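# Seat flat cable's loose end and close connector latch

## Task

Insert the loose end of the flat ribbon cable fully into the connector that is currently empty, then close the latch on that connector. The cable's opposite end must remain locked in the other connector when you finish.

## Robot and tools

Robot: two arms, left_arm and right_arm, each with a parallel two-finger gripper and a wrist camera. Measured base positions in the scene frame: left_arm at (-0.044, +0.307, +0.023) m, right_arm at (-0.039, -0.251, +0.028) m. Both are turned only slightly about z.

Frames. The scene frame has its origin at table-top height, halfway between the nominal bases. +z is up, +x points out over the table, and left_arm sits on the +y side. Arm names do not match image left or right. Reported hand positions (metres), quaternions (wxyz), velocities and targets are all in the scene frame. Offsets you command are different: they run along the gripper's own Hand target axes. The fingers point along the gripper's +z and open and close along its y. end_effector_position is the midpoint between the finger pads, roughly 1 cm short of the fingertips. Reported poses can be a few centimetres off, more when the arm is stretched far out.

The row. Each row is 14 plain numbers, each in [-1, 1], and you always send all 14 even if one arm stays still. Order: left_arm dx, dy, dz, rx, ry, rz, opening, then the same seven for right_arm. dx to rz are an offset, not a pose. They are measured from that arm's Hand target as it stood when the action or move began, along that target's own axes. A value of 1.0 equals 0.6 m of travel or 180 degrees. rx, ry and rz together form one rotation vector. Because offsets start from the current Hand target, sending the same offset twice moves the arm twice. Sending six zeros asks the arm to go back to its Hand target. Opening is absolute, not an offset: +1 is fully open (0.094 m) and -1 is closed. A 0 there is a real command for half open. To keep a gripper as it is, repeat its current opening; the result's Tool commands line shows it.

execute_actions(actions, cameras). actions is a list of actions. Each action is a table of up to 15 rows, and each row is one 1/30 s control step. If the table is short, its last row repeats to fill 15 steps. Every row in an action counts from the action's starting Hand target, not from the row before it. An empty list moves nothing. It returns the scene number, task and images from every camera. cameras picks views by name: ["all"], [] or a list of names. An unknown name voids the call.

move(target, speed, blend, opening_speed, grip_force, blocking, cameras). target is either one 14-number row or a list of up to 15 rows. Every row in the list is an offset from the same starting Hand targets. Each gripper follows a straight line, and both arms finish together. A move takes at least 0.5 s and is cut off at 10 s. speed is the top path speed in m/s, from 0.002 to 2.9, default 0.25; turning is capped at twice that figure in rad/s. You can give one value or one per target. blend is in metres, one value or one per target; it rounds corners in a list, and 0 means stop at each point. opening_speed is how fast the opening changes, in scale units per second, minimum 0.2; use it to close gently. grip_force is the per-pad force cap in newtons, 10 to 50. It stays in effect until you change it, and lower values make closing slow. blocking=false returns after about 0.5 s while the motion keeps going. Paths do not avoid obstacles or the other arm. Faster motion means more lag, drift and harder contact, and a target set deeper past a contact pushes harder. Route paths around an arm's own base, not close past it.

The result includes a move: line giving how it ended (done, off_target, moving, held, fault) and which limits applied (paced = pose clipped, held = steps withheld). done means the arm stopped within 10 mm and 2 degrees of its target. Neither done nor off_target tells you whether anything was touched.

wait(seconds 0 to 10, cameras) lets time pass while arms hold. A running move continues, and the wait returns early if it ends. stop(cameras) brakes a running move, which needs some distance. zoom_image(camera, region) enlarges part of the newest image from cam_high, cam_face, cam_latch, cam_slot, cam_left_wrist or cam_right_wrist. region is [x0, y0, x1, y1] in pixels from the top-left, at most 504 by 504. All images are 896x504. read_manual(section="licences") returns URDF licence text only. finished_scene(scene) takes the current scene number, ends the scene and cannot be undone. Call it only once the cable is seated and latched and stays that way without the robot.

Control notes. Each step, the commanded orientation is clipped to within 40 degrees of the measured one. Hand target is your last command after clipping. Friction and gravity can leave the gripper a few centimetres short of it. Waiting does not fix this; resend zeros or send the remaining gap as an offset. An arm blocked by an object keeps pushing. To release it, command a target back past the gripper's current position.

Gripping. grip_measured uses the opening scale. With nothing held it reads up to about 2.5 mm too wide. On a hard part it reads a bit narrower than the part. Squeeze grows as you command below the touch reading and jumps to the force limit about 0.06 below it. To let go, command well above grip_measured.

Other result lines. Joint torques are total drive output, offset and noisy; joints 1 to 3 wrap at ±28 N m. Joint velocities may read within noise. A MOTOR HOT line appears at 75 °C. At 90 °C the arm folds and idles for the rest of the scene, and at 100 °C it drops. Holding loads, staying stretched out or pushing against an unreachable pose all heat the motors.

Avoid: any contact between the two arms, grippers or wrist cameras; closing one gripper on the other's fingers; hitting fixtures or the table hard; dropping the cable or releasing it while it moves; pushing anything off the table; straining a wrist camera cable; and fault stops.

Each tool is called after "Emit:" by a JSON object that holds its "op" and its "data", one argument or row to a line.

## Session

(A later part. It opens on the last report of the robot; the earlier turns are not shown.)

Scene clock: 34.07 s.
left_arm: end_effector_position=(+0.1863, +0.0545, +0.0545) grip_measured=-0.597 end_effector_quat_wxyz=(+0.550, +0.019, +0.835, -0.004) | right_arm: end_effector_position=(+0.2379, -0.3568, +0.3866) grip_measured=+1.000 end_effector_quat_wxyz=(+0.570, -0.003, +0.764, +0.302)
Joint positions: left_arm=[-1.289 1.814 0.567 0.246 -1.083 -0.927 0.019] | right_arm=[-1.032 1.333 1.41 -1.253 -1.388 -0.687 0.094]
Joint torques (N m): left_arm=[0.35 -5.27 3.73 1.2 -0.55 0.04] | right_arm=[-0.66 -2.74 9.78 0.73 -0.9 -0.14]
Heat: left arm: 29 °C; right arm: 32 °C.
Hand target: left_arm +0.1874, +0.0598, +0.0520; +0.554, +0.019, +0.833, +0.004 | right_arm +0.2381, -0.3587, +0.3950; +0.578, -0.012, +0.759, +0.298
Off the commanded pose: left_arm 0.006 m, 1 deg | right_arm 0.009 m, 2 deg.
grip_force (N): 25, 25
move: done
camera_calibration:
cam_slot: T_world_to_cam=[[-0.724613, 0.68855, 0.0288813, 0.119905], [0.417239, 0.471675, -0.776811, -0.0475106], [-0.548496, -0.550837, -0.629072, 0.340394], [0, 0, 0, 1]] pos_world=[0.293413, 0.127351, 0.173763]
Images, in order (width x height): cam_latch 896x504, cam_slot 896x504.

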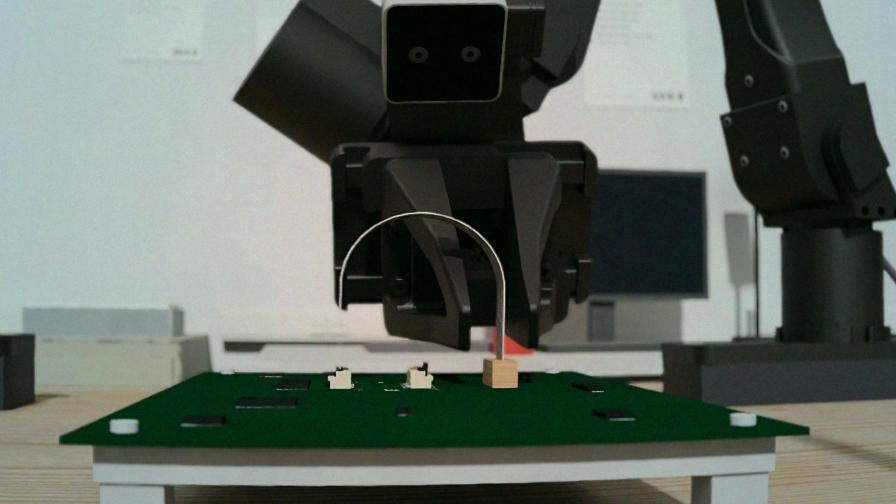

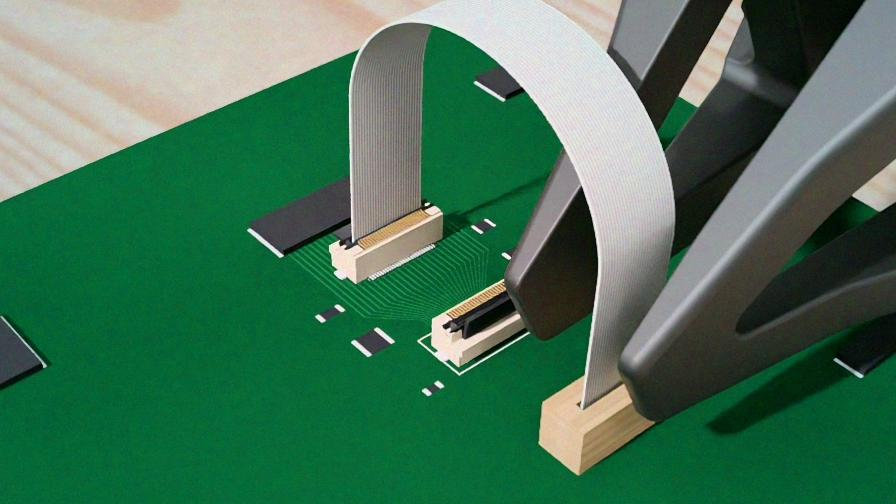

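Emit:
{"op": "move", "data": {
  "target": [0,0.0006,0,0,0,0,-1,0,0,0,0,0,0,1],
  "speed": 0.02,
  "opening_speed": 0.2,
  "grip_force": 25,
  "cameras": ["cam_latch", "cam_slot"]
}}

Emit:
{"op": "zoom_image", "data": {
  "camera": "cam_latch",
  "region": [450, 290, 550, 400]
}}

Emit:
{"op": "zoom_image", "data": {
  "camera": "cam_slot",
  "region": [525, 280, 725, 480]
}}

Scene clock: 36.90 s.
left_arm: end_effector_position=(+0.1864, +0.0547, +0.0546) grip_measured=-0.977 end_effector_quat_wxyz=(+0.551, +0.018, +0.834, -0.005) | right_arm: end_effector_position=(+0.2379, -0.3568, +0.3866) grip_measured=+1.000 end_effector_quat_wxyz=(+0.570, -0.003, +0.764, +0.302)
Joint positions: left_arm=[-1.289 1.814 0.565 0.251 -1.084 -0.926 0.001] | right_arm=[-1.032 1.333 1.41 -1.253 -1.388 -0.687 0.094]
Joint torques (N m): left_arm=[0.32 -5.33 3.78 1.15 -0.53 0.05] | right_arm=[-0.66 -2.71 9.74 0.73 -0.9 -0.16]
Heat: left arm: 29 °C; right arm: 32 °C.
Hand target: left_arm +0.1874, +0.0602, +0.0520; +0.554, +0.019, +0.833, +0.004 | right_arm +0.2381, -0.3587, +0.3950; +0.578, -0.012, +0.759, +0.298
Off the commanded pose: left_arm 0.006 m, 1 deg | right_arm 0.009 m, 2 deg.
grip_force (N): 25, 25
move: done
camera_calibration:
cam_slot: T_world_to_cam=[[-0.724613, 0.68855, 0.0288813, 0.119905], [0.417239, 0.471675, -0.776811, -0.0475106], [-0.548496, -0.550837, -0.629072, 0.340394], [0, 0, 0, 1]] pos_world=[0.293413, 0.127351, 0.173763]
Images, in order (width x height): cam_latch 896x504, cam_slot 896x504.

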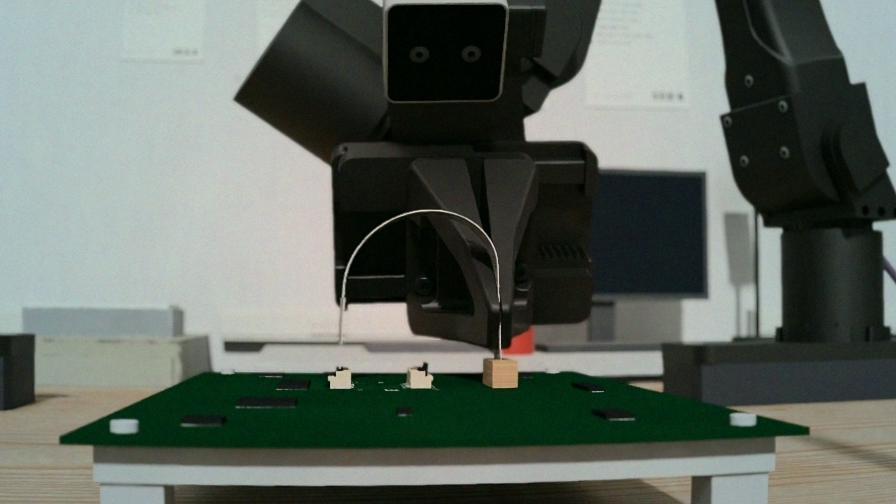

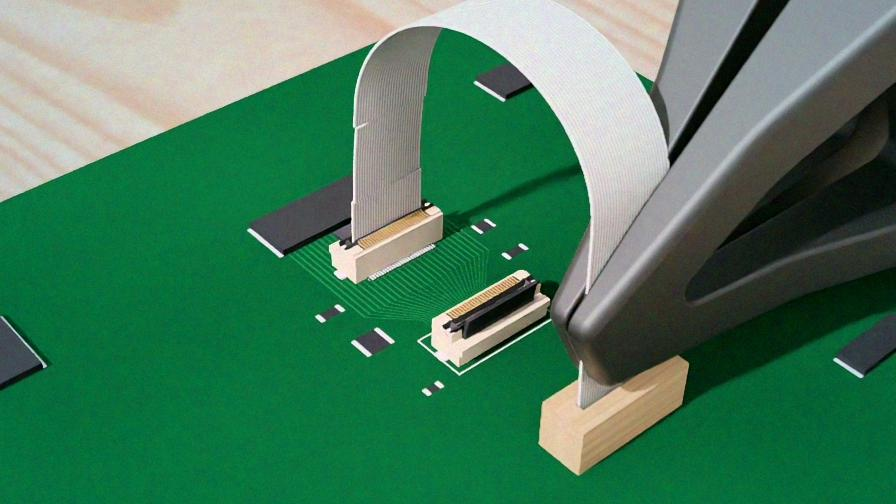

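Scaled by 4.582 from the camera's 896x504 image, which has a finer 1280x720 frame.

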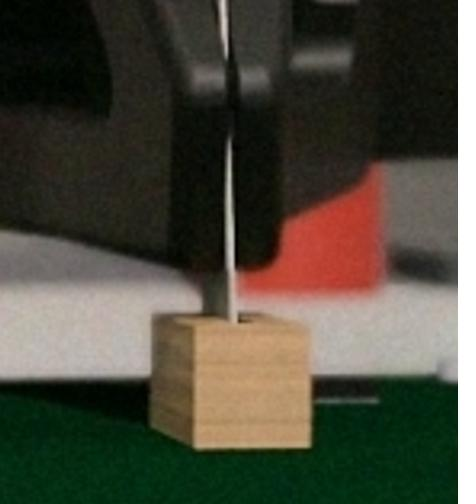

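Scaled by 2.520 from the camera's 896x504 image, which has a finer 1280x720 frame.

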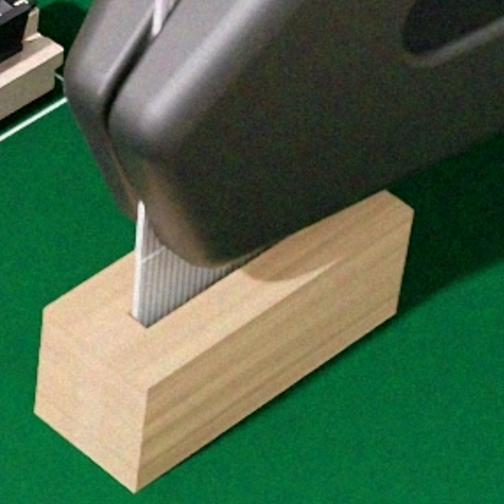

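Emit:
{"op": "move", "data": {
  "target": [-0.0247,-0.0052,-0.00796,0.00596,-0.00524,-0.0146,-1,0,0,0,0,0,0,1],
  "speed": 0.02,
  "cameras": ["cam_latch", "cam_slot"]
}}

Emit:
{"op": "zoom_image", "data": {
  "camera": "cam_latch",
  "region": [450, 290, 550, 400]
}}

Emit:
{"op": "zoom_image", "data": {
  "camera": "cam_slot",
  "region": [525, 280, 725, 480]
}}

Scene clock: 40.90 s.
left_arm: end_effector_position=(+0.1869, +0.0549, +0.0582) grip_measured=-0.977 end_effector_quat_wxyz=(+0.552, +0.015, +0.834, -0.008) | right_arm: end_effector_position=(+0.2379, -0.3568, +0.3866) grip_measured=+1.000 end_effector_quat_wxyz=(+0.570, -0.003, +0.764, +0.302)
Joint positions: left_arm=[-1.287 1.799 0.561 0.252 -1.084 -0.923 0.001] | right_arm=[-1.032 1.333 1.41 -1.253 -1.388 -0.687 0.094]
Joint torques (N m): left_arm=[0.28 -8.34 3.95 1.19 -0.54 0.04] | right_arm=[-0.68 -2.71 9.76 0.72 -0.87 -0.16]
Heat: left arm: 29 °C; right arm: 32 °C.
Hand target: left_arm +0.1887, +0.0567, +0.0674; +0.560, +0.005, +0.828, -0.017 | right_arm +0.2381, -0.3587, +0.3950; +0.578, -0.012, +0.759, +0.298
Off the commanded pose: left_arm 0.009 m, 2 deg | right_arm 0.009 m, 2 deg.
grip_force (N): 25, 25
move: done
camera_calibration:
cam_slot: T_world_to_cam=[[-0.724613, 0.68855, 0.0288813, 0.119905], [0.417239, 0.471675, -0.776811, -0.0475106], [-0.548496, -0.550837, -0.629072, 0.340394], [0, 0, 0, 1]] pos_world=[0.293413, 0.127351, 0.173763]
Images, in order (width x height): cam_latch 896x504, cam_slot 896x504.

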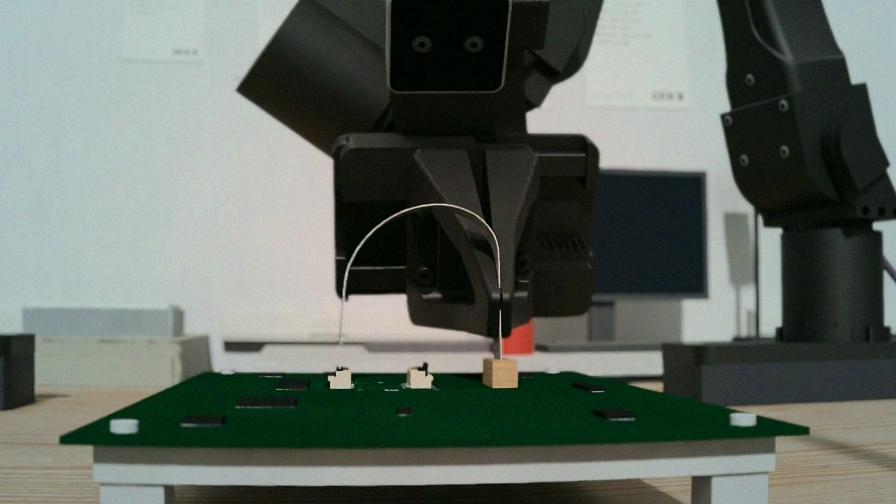

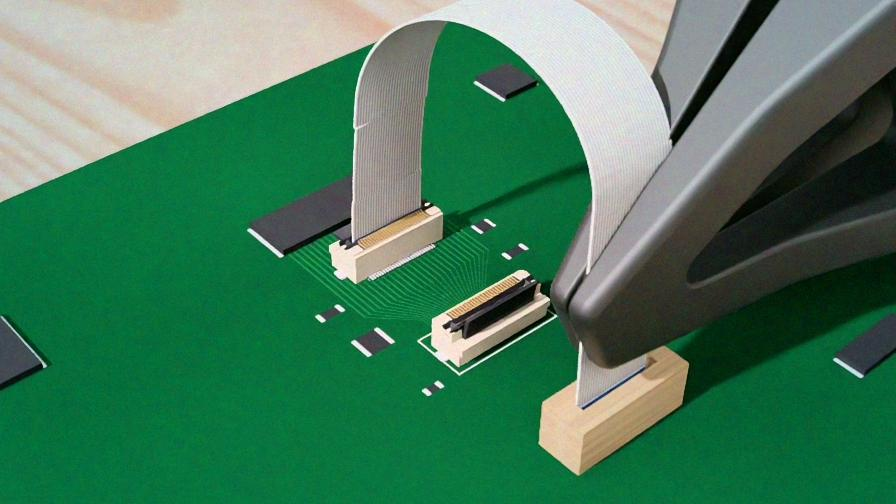

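Scaled by 4.582 from the camera's 896x504 image, which has a finer 1280x720 frame.

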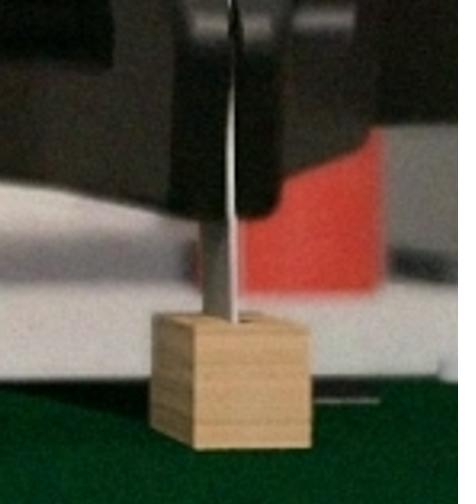

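Scaled by 2.520 from the camera's 896x504 image, which has a finer 1280x720 frame.

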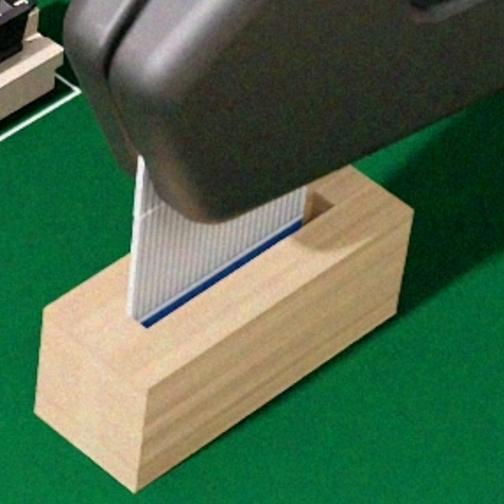

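Emit:
{"op": "move", "data": {
  "target": [-0.01123,-0.00238,-0.00363,0.0027,-0.00238,-0.00663,-1,0,0,0,0,0,0,1],
  "speed": 0.03,
  "cameras": ["cam_latch", "cam_slot"]
}}

Emit:
{"op": "zoom_image", "data": {
  "camera": "cam_latch",
  "region": [450, 290, 550, 400]
}}

Emit:
{"op": "zoom_image", "data": {
  "camera": "cam_slot",
  "region": [525, 280, 725, 480]
}}

Scene clock: 42.67 s.
left_arm: end_effector_position=(+0.1873, +0.0524, +0.0654) grip_measured=-0.977 end_effector_quat_wxyz=(+0.554, +0.009, +0.832, -0.019) | right_arm: end_effector_position=(+0.2379, -0.3568, +0.3866) grip_measured=+1.000 end_effector_quat_wxyz=(+0.570, -0.003, +0.764, +0.302)
Joint positions: left_arm=[-1.287 1.772 0.561 0.253 -1.081 -0.922 0.001] | right_arm=[-1.032 1.333 1.41 -1.253 -1.388 -0.687 0.094]
Joint torques (N m): left_arm=[0.36 -8.18 4 1.22 -0.57 0.03] | right_arm=[-0.68 -2.71 9.78 0.72 -0.86 -0.15]
Heat: left arm: 29 °C; right arm: 32 °C.
Hand target: left_arm +0.1892, +0.0554, +0.0745; +0.563, -0.001, +0.826, -0.026 | right_arm +0.2381, -0.3587, +0.3950; +0.578, -0.012, +0.759, +0.298
Off the commanded pose: left_arm 0.010 m, 2 deg | right_arm 0.009 m, 2 deg.
grip_force (N): 25, 25
move: done
camera_calibration:
cam_slot: T_world_to_cam=[[-0.724613, 0.68855, 0.0288813, 0.119905], [0.417239, 0.471675, -0.776811, -0.0475106], [-0.548496, -0.550837, -0.629072, 0.340394], [0, 0, 0, 1]] pos_world=[0.293413, 0.127351, 0.173763]
Images, in order (width x height): cam_latch 896x504, cam_slot 896x504.

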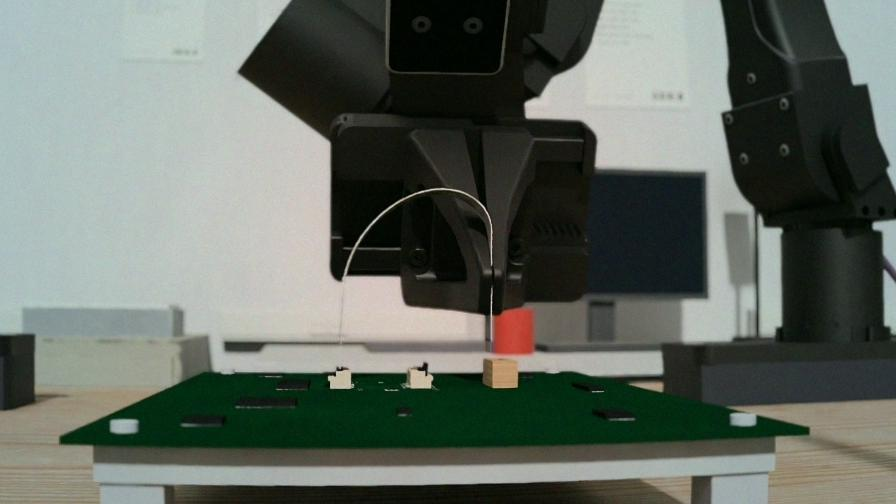

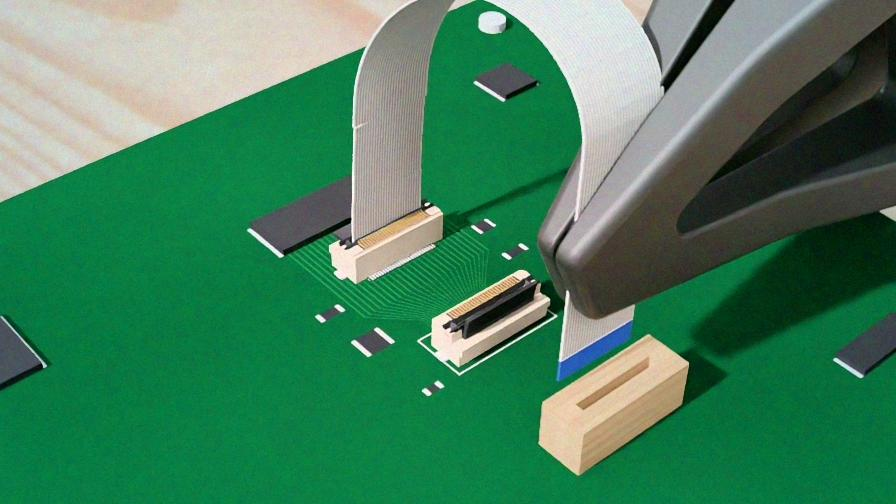

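Scaled by 4.582 from the camera's 896x504 image, which has a finer 1280x720 frame.

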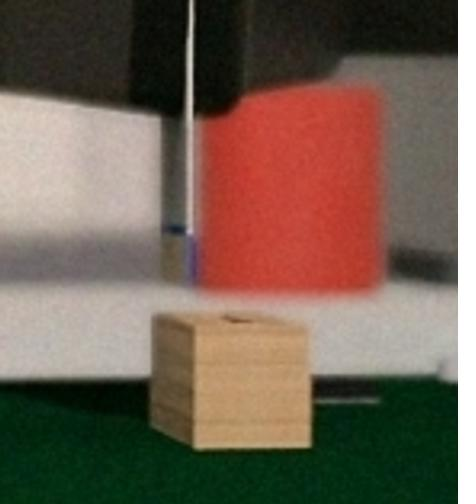

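Scaled by 2.520 from the camera's 896x504 image, which has a finer 1280x720 frame.

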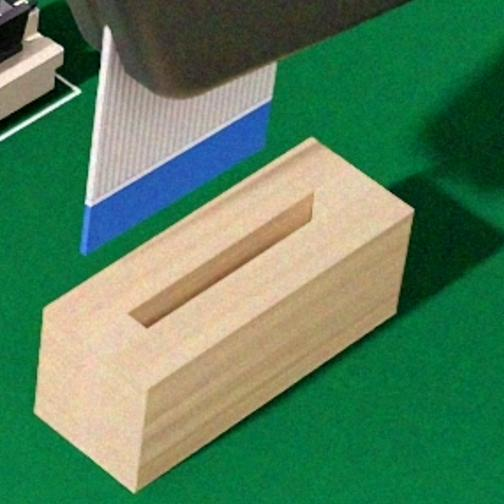

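Emit:
{"op": "move", "data": {
  "target": [-0.003,-0.0344,-0.0019,0,0,0,-1,0,0,0,0,0,0,1],
  "speed": 0.03,
  "cameras": ["cam_latch", "cam_slot"]
}}

Emit:
{"op": "zoom_image", "data": {
  "camera": "cam_latch",
  "region": [380, 290, 480, 400]
}}

Emit:
{"op": "zoom_image", "data": {
  "camera": "cam_slot",
  "region": [425, 230, 565, 370]
}}

Scene clock: 48.63 s.
left_arm: end_effector_position=(+0.1862, +0.0403, +0.0710) grip_measured=-0.977 end_effector_quat_wxyz=(+0.554, +0.009, +0.832, -0.024) | right_arm: end_effector_position=(+0.2379, -0.3568, +0.3866) grip_measured=+1.000 end_effector_quat_wxyz=(+0.570, -0.003, +0.764, +0.302)
Joint positions: left_arm=[-1.301 1.779 0.613 0.198 -1.083 -0.942 0.001] | right_arm=[-1.032 1.333 1.41 -1.253 -1.388 -0.687 0.094]
Joint torques (N m): left_arm=[-0.36 -5.35 8.05 0.96 -0.69 -0.11] | right_arm=[-0.7 -2.7 9.78 0.71 -0.88 -0.17]
Heat: left arm: 29 °C; right arm: 32 °C.
Hand target: left_arm +0.1882, +0.0348, +0.0775; +0.563, -0.001, +0.826, -0.026 | right_arm +0.2381, -0.3587, +0.3950; +0.578, -0.012, +0.759, +0.298
Off the commanded pose: left_arm 0.009 m, 2 deg | right_arm 0.009 m, 2 deg.
grip_force (N): 25, 25
move: done
camera_calibration:
cam_slot: T_world_to_cam=[[-0.724613, 0.68855, 0.0288813, 0.119905], [0.417239, 0.471675, -0.776811, -0.0475106], [-0.548496, -0.550837, -0.629072, 0.340394], [0, 0, 0, 1]] pos_world=[0.293413, 0.127351, 0.173763]
Images, in order (width x height): cam_latch 896x504, cam_slot 896x504.

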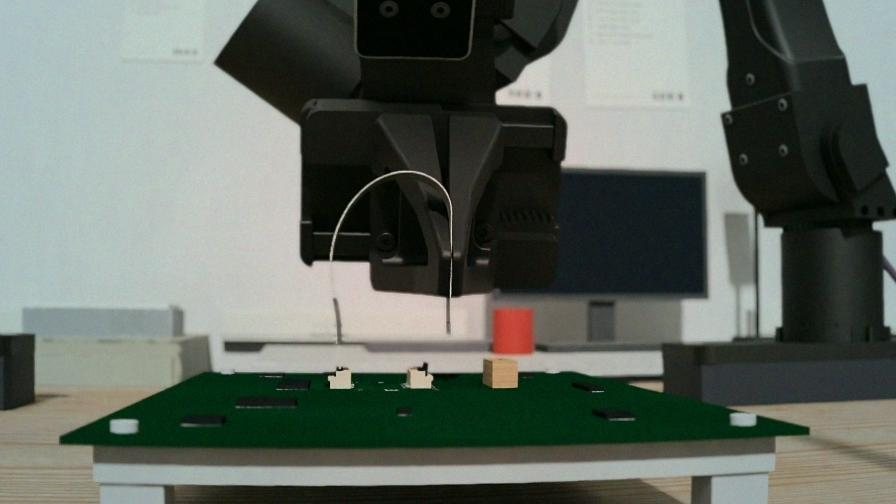

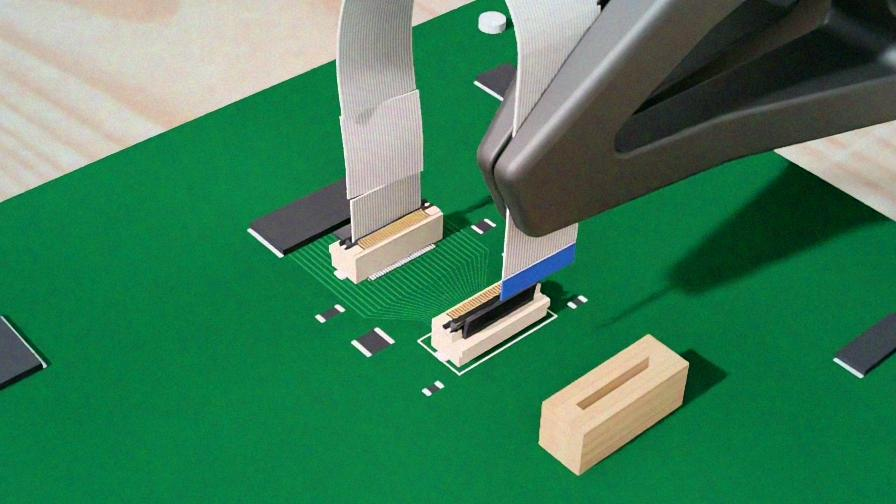

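Scaled by 4.582 from the camera's 896x504 image, which has a finer 1280x720 frame.

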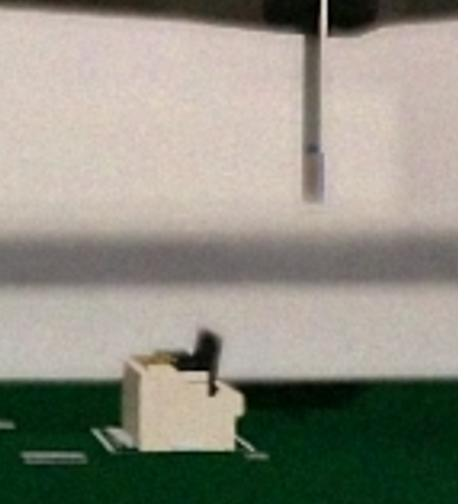

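Scaled by 3.600 from the camera's 896x504 image, which has a finer 1280x720 frame.

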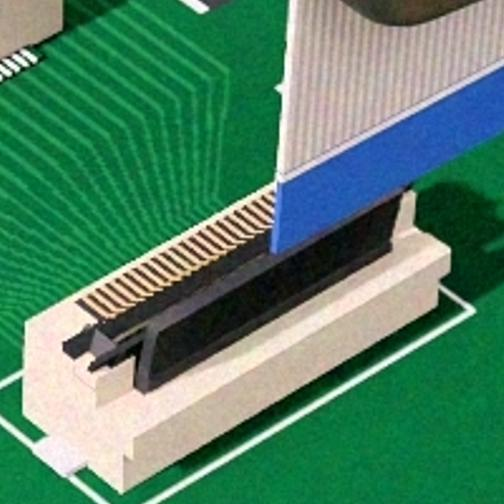

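Emit:
{"op": "execute_actions", "data": {
  "actions": [],
  "cameras": ["cam_latch","cam_slot"]
}}

Scene clock: 53.73 s.
left_arm: end_effector_position=(+0.1862, +0.0403, +0.0709) grip_measured=-0.977 end_effector_quat_wxyz=(+0.553, +0.009, +0.832, -0.024) | right_arm: end_effector_position=(+0.2379, -0.3568, +0.3866) grip_measured=+1.000 end_effector_quat_wxyz=(+0.570, -0.003, +0.764, +0.302)
Joint positions: left_arm=[-1.301 1.779 0.613 0.197 -1.083 -0.942 0.001] | right_arm=[-1.032 1.333 1.41 -1.253 -1.388 -0.687 0.094]
Joint velocities: within noise
Joint torques (N m): left_arm=[-0.36 -5.34 8.09 0.96 -0.69 -0.13] | right_arm=[-0.7 -2.71 9.77 0.71 -0.88 -0.15]
Heat: left arm: 29 °C; right arm: 32 °C.
Hand target: left_arm +0.1882, +0.0348, +0.0775; +0.563, -0.001, +0.826, -0.026 | right_arm +0.2381, -0.3587, +0.3950; +0.578, -0.012, +0.759, +0.298
Tool commands: left_gripper/opening=-1.0 right_gripper/opening=+1.0
Off the commanded pose: left_arm 0.009 m, 2 deg | right_arm 0.009 m, 2 deg.
grip_force (N): 25, 25
camera_calibration:
cam_slot: T_world_to_cam=[[-0.724613, 0.68855, 0.0288813, 0.119905], [0.417239, 0.471675, -0.776811, -0.0475106], [-0.548496, -0.550837, -0.629072, 0.340394], [0, 0, 0, 1]] pos_world=[0.293413, 0.127351, 0.173763]
Images, in order (width x height): cam_latch 896x504, cam_slot 896x504.

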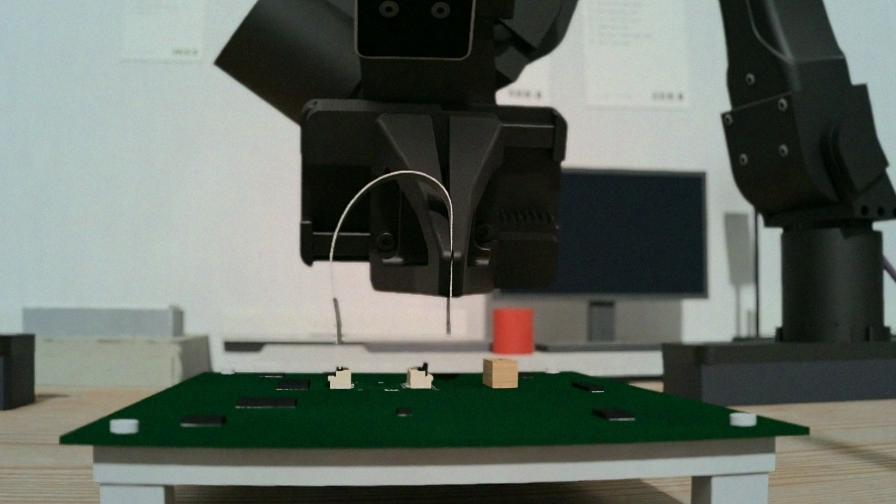

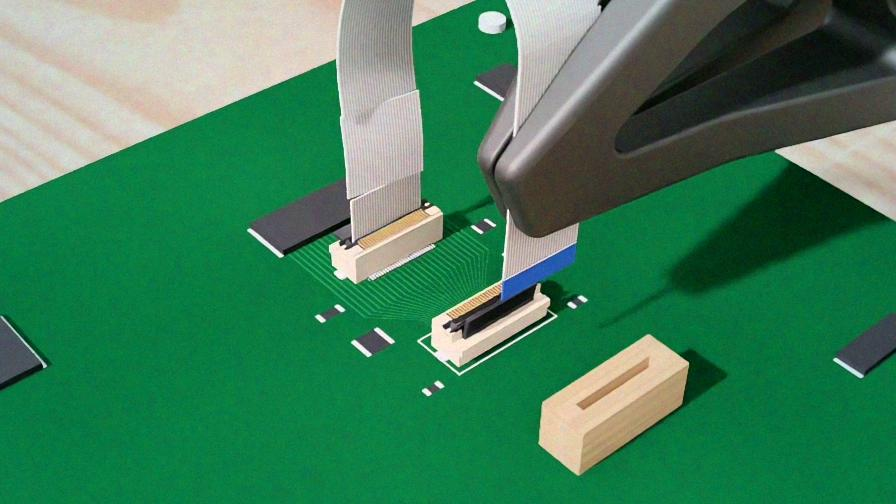

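Emit:
{"op": "move", "data": {
  "target": [-0.0011,-0.01455,0,-0.0071,0.0009,0.0119,-1,0,0,0,0,0,0,1],
  "speed": 0.03,
  "cameras": ["cam_latch","cam_slot"]
}}

Emit:
{"op": "zoom_image", "data": {
  "camera": "cam_slot",
  "region": [425, 230, 565, 370]
}}

Emit:
{"op": "zoom_image", "data": {
  "camera": "cam_latch",
  "region": [380, 290, 480, 400]
}}

Scene clock: 57.47 s.
left_arm: end_effector_position=(+0.1861, +0.0321, +0.0713) grip_measured=-0.977 end_effector_quat_wxyz=(+0.552, +0.019, +0.834, -0.004) | right_arm: end_effector_position=(+0.2379, -0.3568, +0.3866) grip_measured=+1.000 end_effector_quat_wxyz=(+0.570, -0.003, +0.764, +0.302)
Joint positions: left_arm=[-1.311 1.812 0.682 0.099 -1.097 -0.963 0.001] | right_arm=[-1.032 1.333 1.41 -1.253 -1.388 -0.687 0.094]
Joint torques (N m): left_arm=[-0.42 -5.67 8.36 0.89 -0.72 -0.13] | right_arm=[-0.65 -2.71 9.69 0.72 -0.88 -0.16]
Heat: left arm: 29 °C; right arm: 32 °C.
Hand target: left_arm +0.1881, +0.0262, +0.0784; +0.562, +0.008, +0.827, -0.006 | right_arm +0.2381, -0.3587, +0.3950; +0.578, -0.012, +0.759, +0.298
Off the commanded pose: left_arm 0.010 m, 2 deg | right_arm 0.009 m, 2 deg.
grip_force (N): 25, 25
move: done
camera_calibration:
cam_slot: T_world_to_cam=[[-0.724613, 0.68855, 0.0288813, 0.119905], [0.417239, 0.471675, -0.776811, -0.0475106], [-0.548496, -0.550837, -0.629072, 0.340394], [0, 0, 0, 1]] pos_world=[0.293413, 0.127351, 0.173763]
Images, in order (width x height): cam_latch 896x504, cam_slot 896x504.

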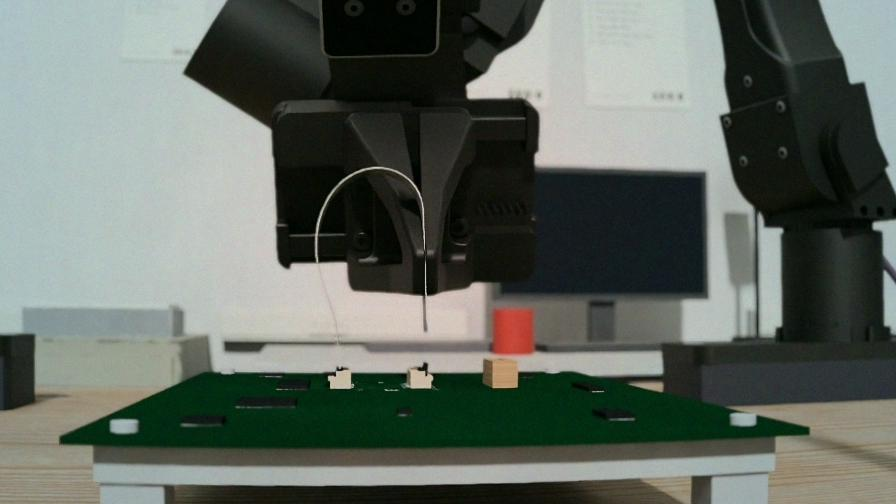

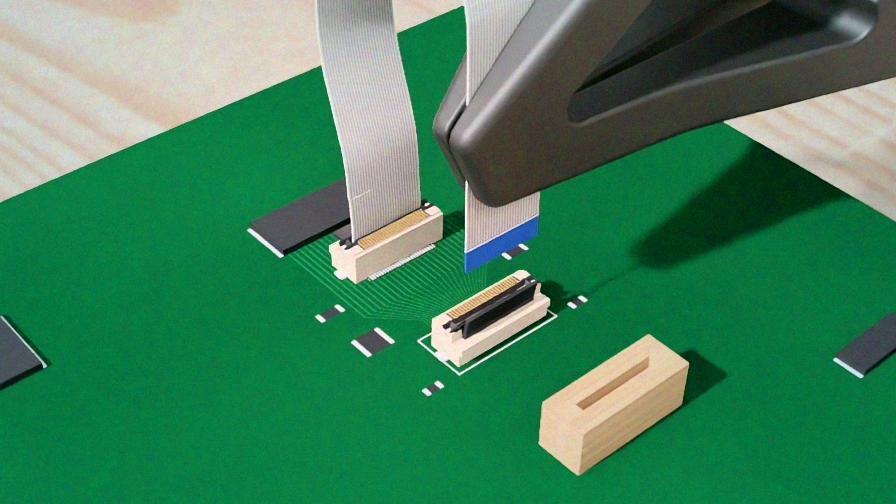

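Scaled by 3.600 from the camera's 896x504 image, which has a finer 1280x720 frame.

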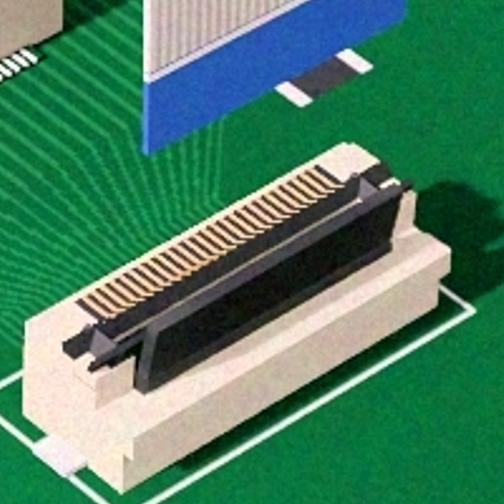

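Scaled by 4.582 from the camera's 896x504 image, which has a finer 1280x720 frame.

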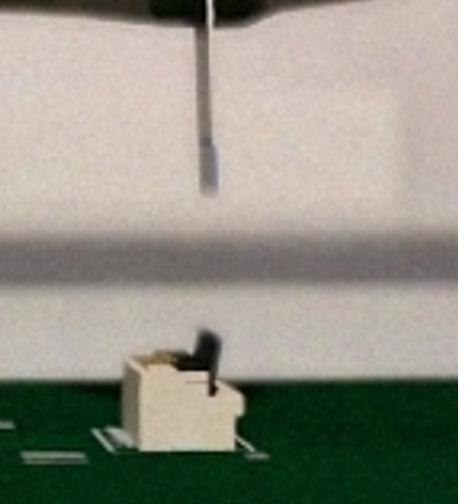

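Emit:
{"op": "zoom_image", "data": {
  "camera": "cam_latch",
  "region": [400, 300, 450, 390]
}}

Emit:
{"op": "zoom_image", "data": {
  "camera": "cam_slot",
  "region": [445, 190, 565, 290]
}}

Scaled by 5.600 from the camera's 896x504 image, which has a finer 1280x720 frame.

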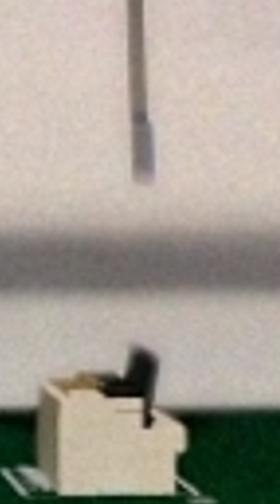

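Scaled by 4.200 from the camera's 896x504 image, which has a finer 1280x720 frame.

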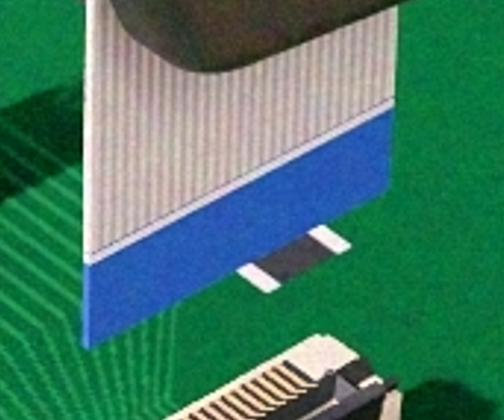

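Emit:
{"op": "zoom_image", "data": {
  "camera": "cam_slot",
  "region": [455, 225, 495, 285]
}}

Emit:
{"op": "zoom_image", "data": {
  "camera": "cam_slot",
  "region": [510, 205, 550, 265]
}}

Emit:
{"op": "zoom_image", "data": {
  "camera": "cam_slot",
  "region": [435, 260, 555, 350]
}}

Scaled by 8.400 from the camera's 896x504 image, which has a finer 1280x720 frame.

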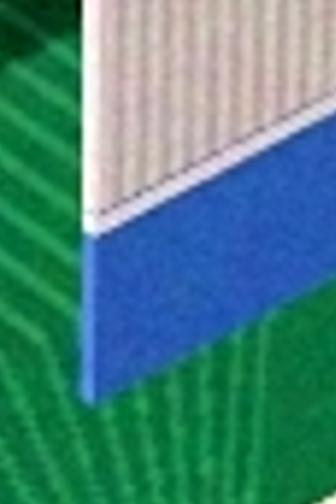

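Scaled by 8.400 from the camera's 896x504 image, which has a finer 1280x720 frame.

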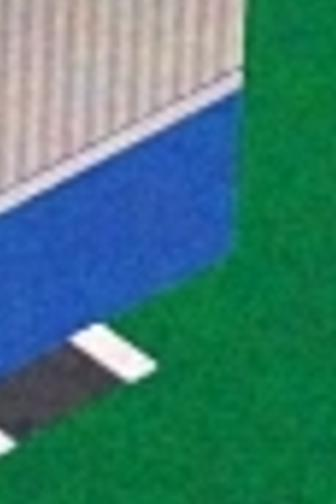

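Scaled by 4.200 from the camera's 896x504 image, which has a finer 1280x720 frame.

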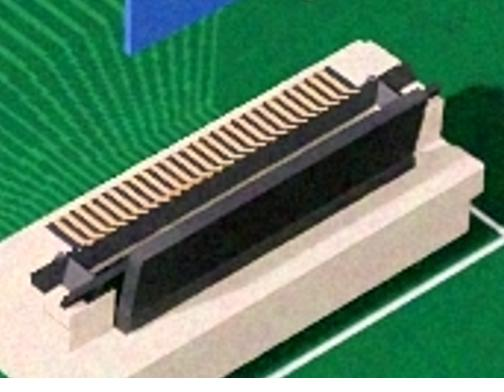

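Emit:
{"op": "move", "data": {
  "target": [0.004875,-0.00284,0.00127,-0.00888,0,-0.00351,-1,0,0,0,0,0,0,1],
  "speed": 0.02,
  "cameras": ["cam_latch","cam_slot"]
}}

Emit:
{"op": "zoom_image", "data": {
  "camera": "cam_slot",
  "region": [435, 230, 555, 350]
}}

Emit:
{"op": "zoom_image", "data": {
  "camera": "cam_latch",
  "region": [400, 310, 450, 390]
}}

Scene clock: 69.00 s.
left_arm: end_effector_position=(+0.1857, +0.0305, +0.0682) grip_measured=-0.977 end_effector_quat_wxyz=(+0.551, +0.006, +0.835, +0.005) | right_arm: end_effector_position=(+0.2379, -0.3568, +0.3866) grip_measured=+1.000 end_effector_quat_wxyz=(+0.570, -0.003, +0.764, +0.302)
Joint positions: left_arm=[-1.318 1.845 0.726 0.02 -1.113 -1.038 0.001] | right_arm=[-1.032 1.333 1.41 -1.253 -1.388 -0.687 0.094]
Joint torques (N m): left_arm=[-0.38 -5.89 8.27 0.8 -0.76 -0.15] | right_arm=[-0.66 -2.73 9.78 0.71 -0.88 -0.15]
Heat: left arm: 29 °C; right arm: 32 °C.
Hand target: left_arm +0.1878, +0.0244, +0.0755; +0.562, -0.004, +0.827, +0.002 | right_arm +0.2381, -0.3587, +0.3950; +0.578, -0.012, +0.759, +0.298
Off the commanded pose: left_arm 0.010 m, 2 deg | right_arm 0.009 m, 2 deg.
grip_force (N): 25, 25
move: done
camera_calibration:
cam_slot: T_world_to_cam=[[-0.724613, 0.68855, 0.0288813, 0.119905], [0.417239, 0.471675, -0.776811, -0.0475106], [-0.548496, -0.550837, -0.629072, 0.340394], [0, 0, 0, 1]] pos_world=[0.293413, 0.127351, 0.173763]
Images, in order (width x height): cam_latch 896x504, cam_slot 896x504.

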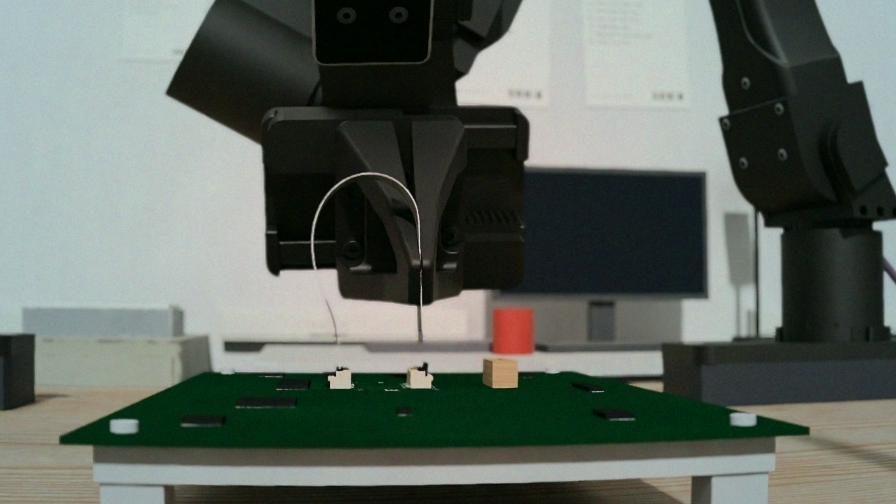

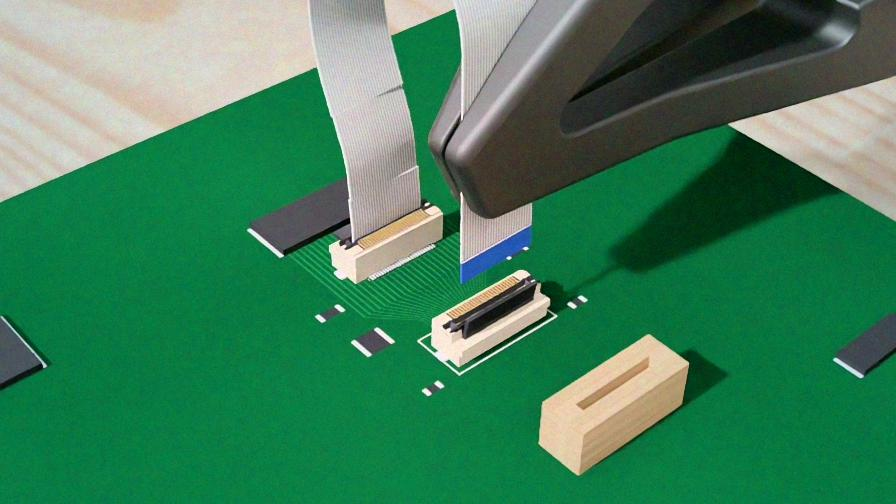

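Scaled by 4.200 from the camera's 896x504 image, which has a finer 1280x720 frame.

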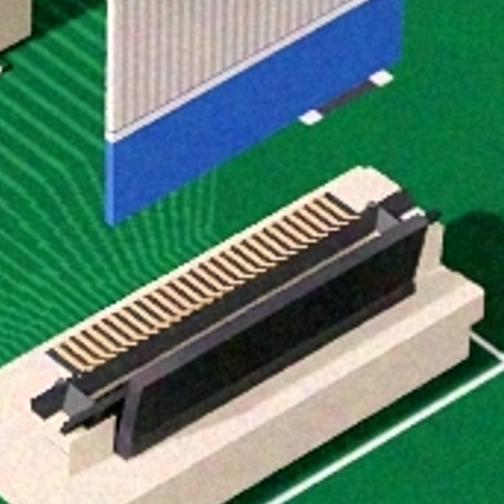

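Scaled by 6.300 from the camera's 896x504 image, which has a finer 1280x720 frame.

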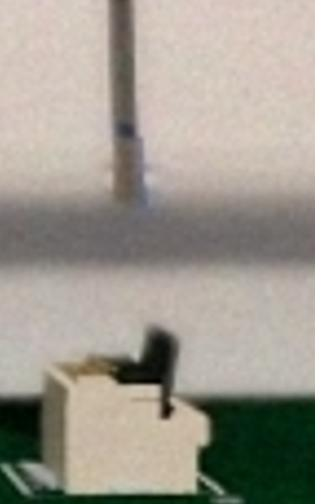

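Emit:
{"op": "move", "data": {
  "target": [0.00614,-0.00016,0.00261,0,0,0,-1,0,0,0,0,0,0,1],
  "speed": 0.02,
  "cameras": ["cam_latch","cam_slot"]
}}

Emit:
{"op": "zoom_image", "data": {
  "camera": "cam_slot",
  "region": [435, 250, 555, 350]
}}

Emit:
{"op": "zoom_image", "data": {
  "camera": "cam_latch",
  "region": [400, 330, 450, 390]
}}

Scene clock: 73.53 s.
left_arm: end_effector_position=(+0.1854, +0.0316, +0.0639) grip_measured=-0.977 end_effector_quat_wxyz=(+0.549, +0.009, +0.835, +0.010) | right_arm: end_effector_position=(+0.2379, -0.3568, +0.3866) grip_measured=+1.000 end_effector_quat_wxyz=(+0.570, -0.003, +0.764, +0.302)
Joint positions: left_arm=[-1.318 1.86 0.726 0.02 -1.114 -1.041 0.001] | right_arm=[-1.032 1.333 1.41 -1.253 -1.388 -0.687 0.094]
Joint torques (N m): left_arm=[-0.34 -5.96 8.02 0.93 -0.75 -0.12] | right_arm=[-0.73 -2.71 9.78 0.72 -0.88 -0.16]
Heat: left arm: 29 °C; right arm: 32 °C.
Hand target: left_arm +0.1879, +0.0243, +0.0715; +0.562, -0.004, +0.827, +0.002 | right_arm +0.2381, -0.3587, +0.3950; +0.578, -0.012, +0.759, +0.298
Off the commanded pose: left_arm 0.011 m, 2 deg | right_arm 0.009 m, 2 deg.
grip_force (N): 25, 25
move: off_target (left_arm)
camera_calibration:
cam_slot: T_world_to_cam=[[-0.724613, 0.68855, 0.0288813, 0.119905], [0.417239, 0.471675, -0.776811, -0.0475106], [-0.548496, -0.550837, -0.629072, 0.340394], [0, 0, 0, 1]] pos_world=[0.293413, 0.127351, 0.173763]
Images, in order (width x height): cam_latch 896x504, cam_slot 896x504.

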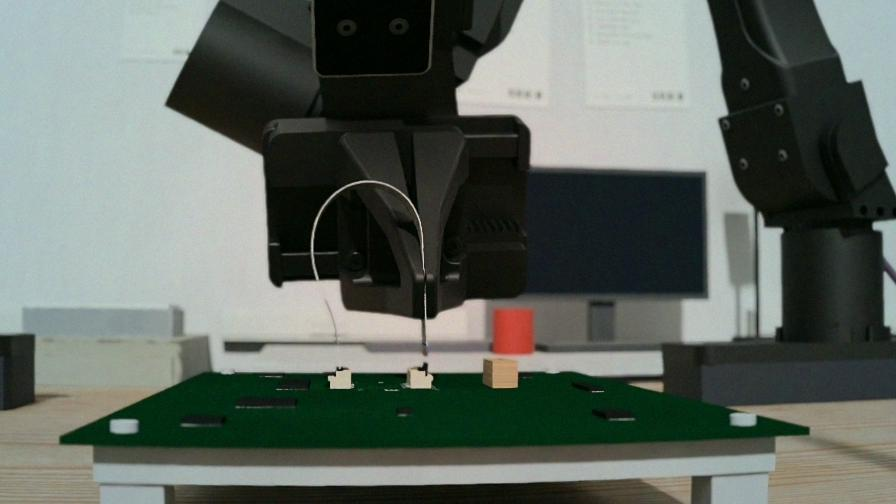

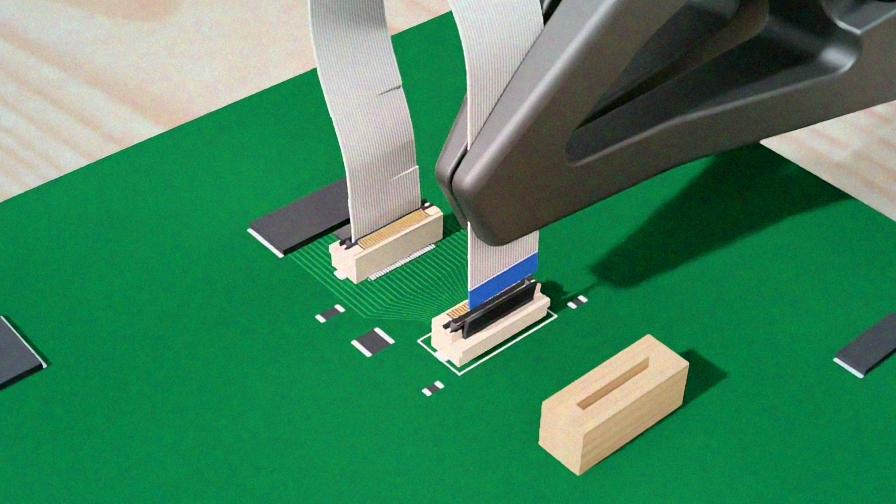

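Scaled by 4.200 from the camera's 896x504 image, which has a finer 1280x720 frame.

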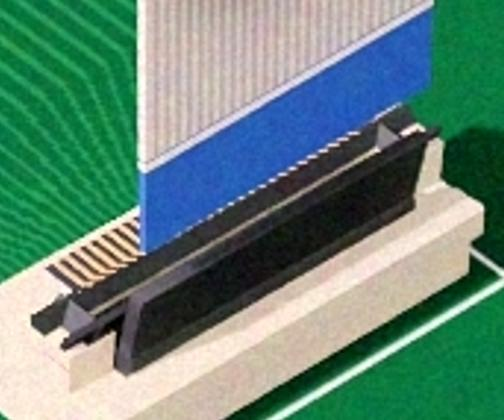

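Scaled by 8.400 from the camera's 896x504 image, which has a finer 1280x720 frame.

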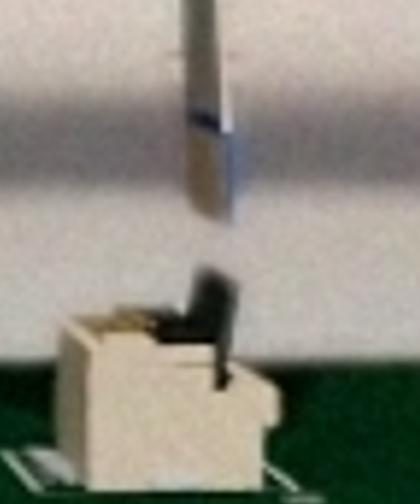

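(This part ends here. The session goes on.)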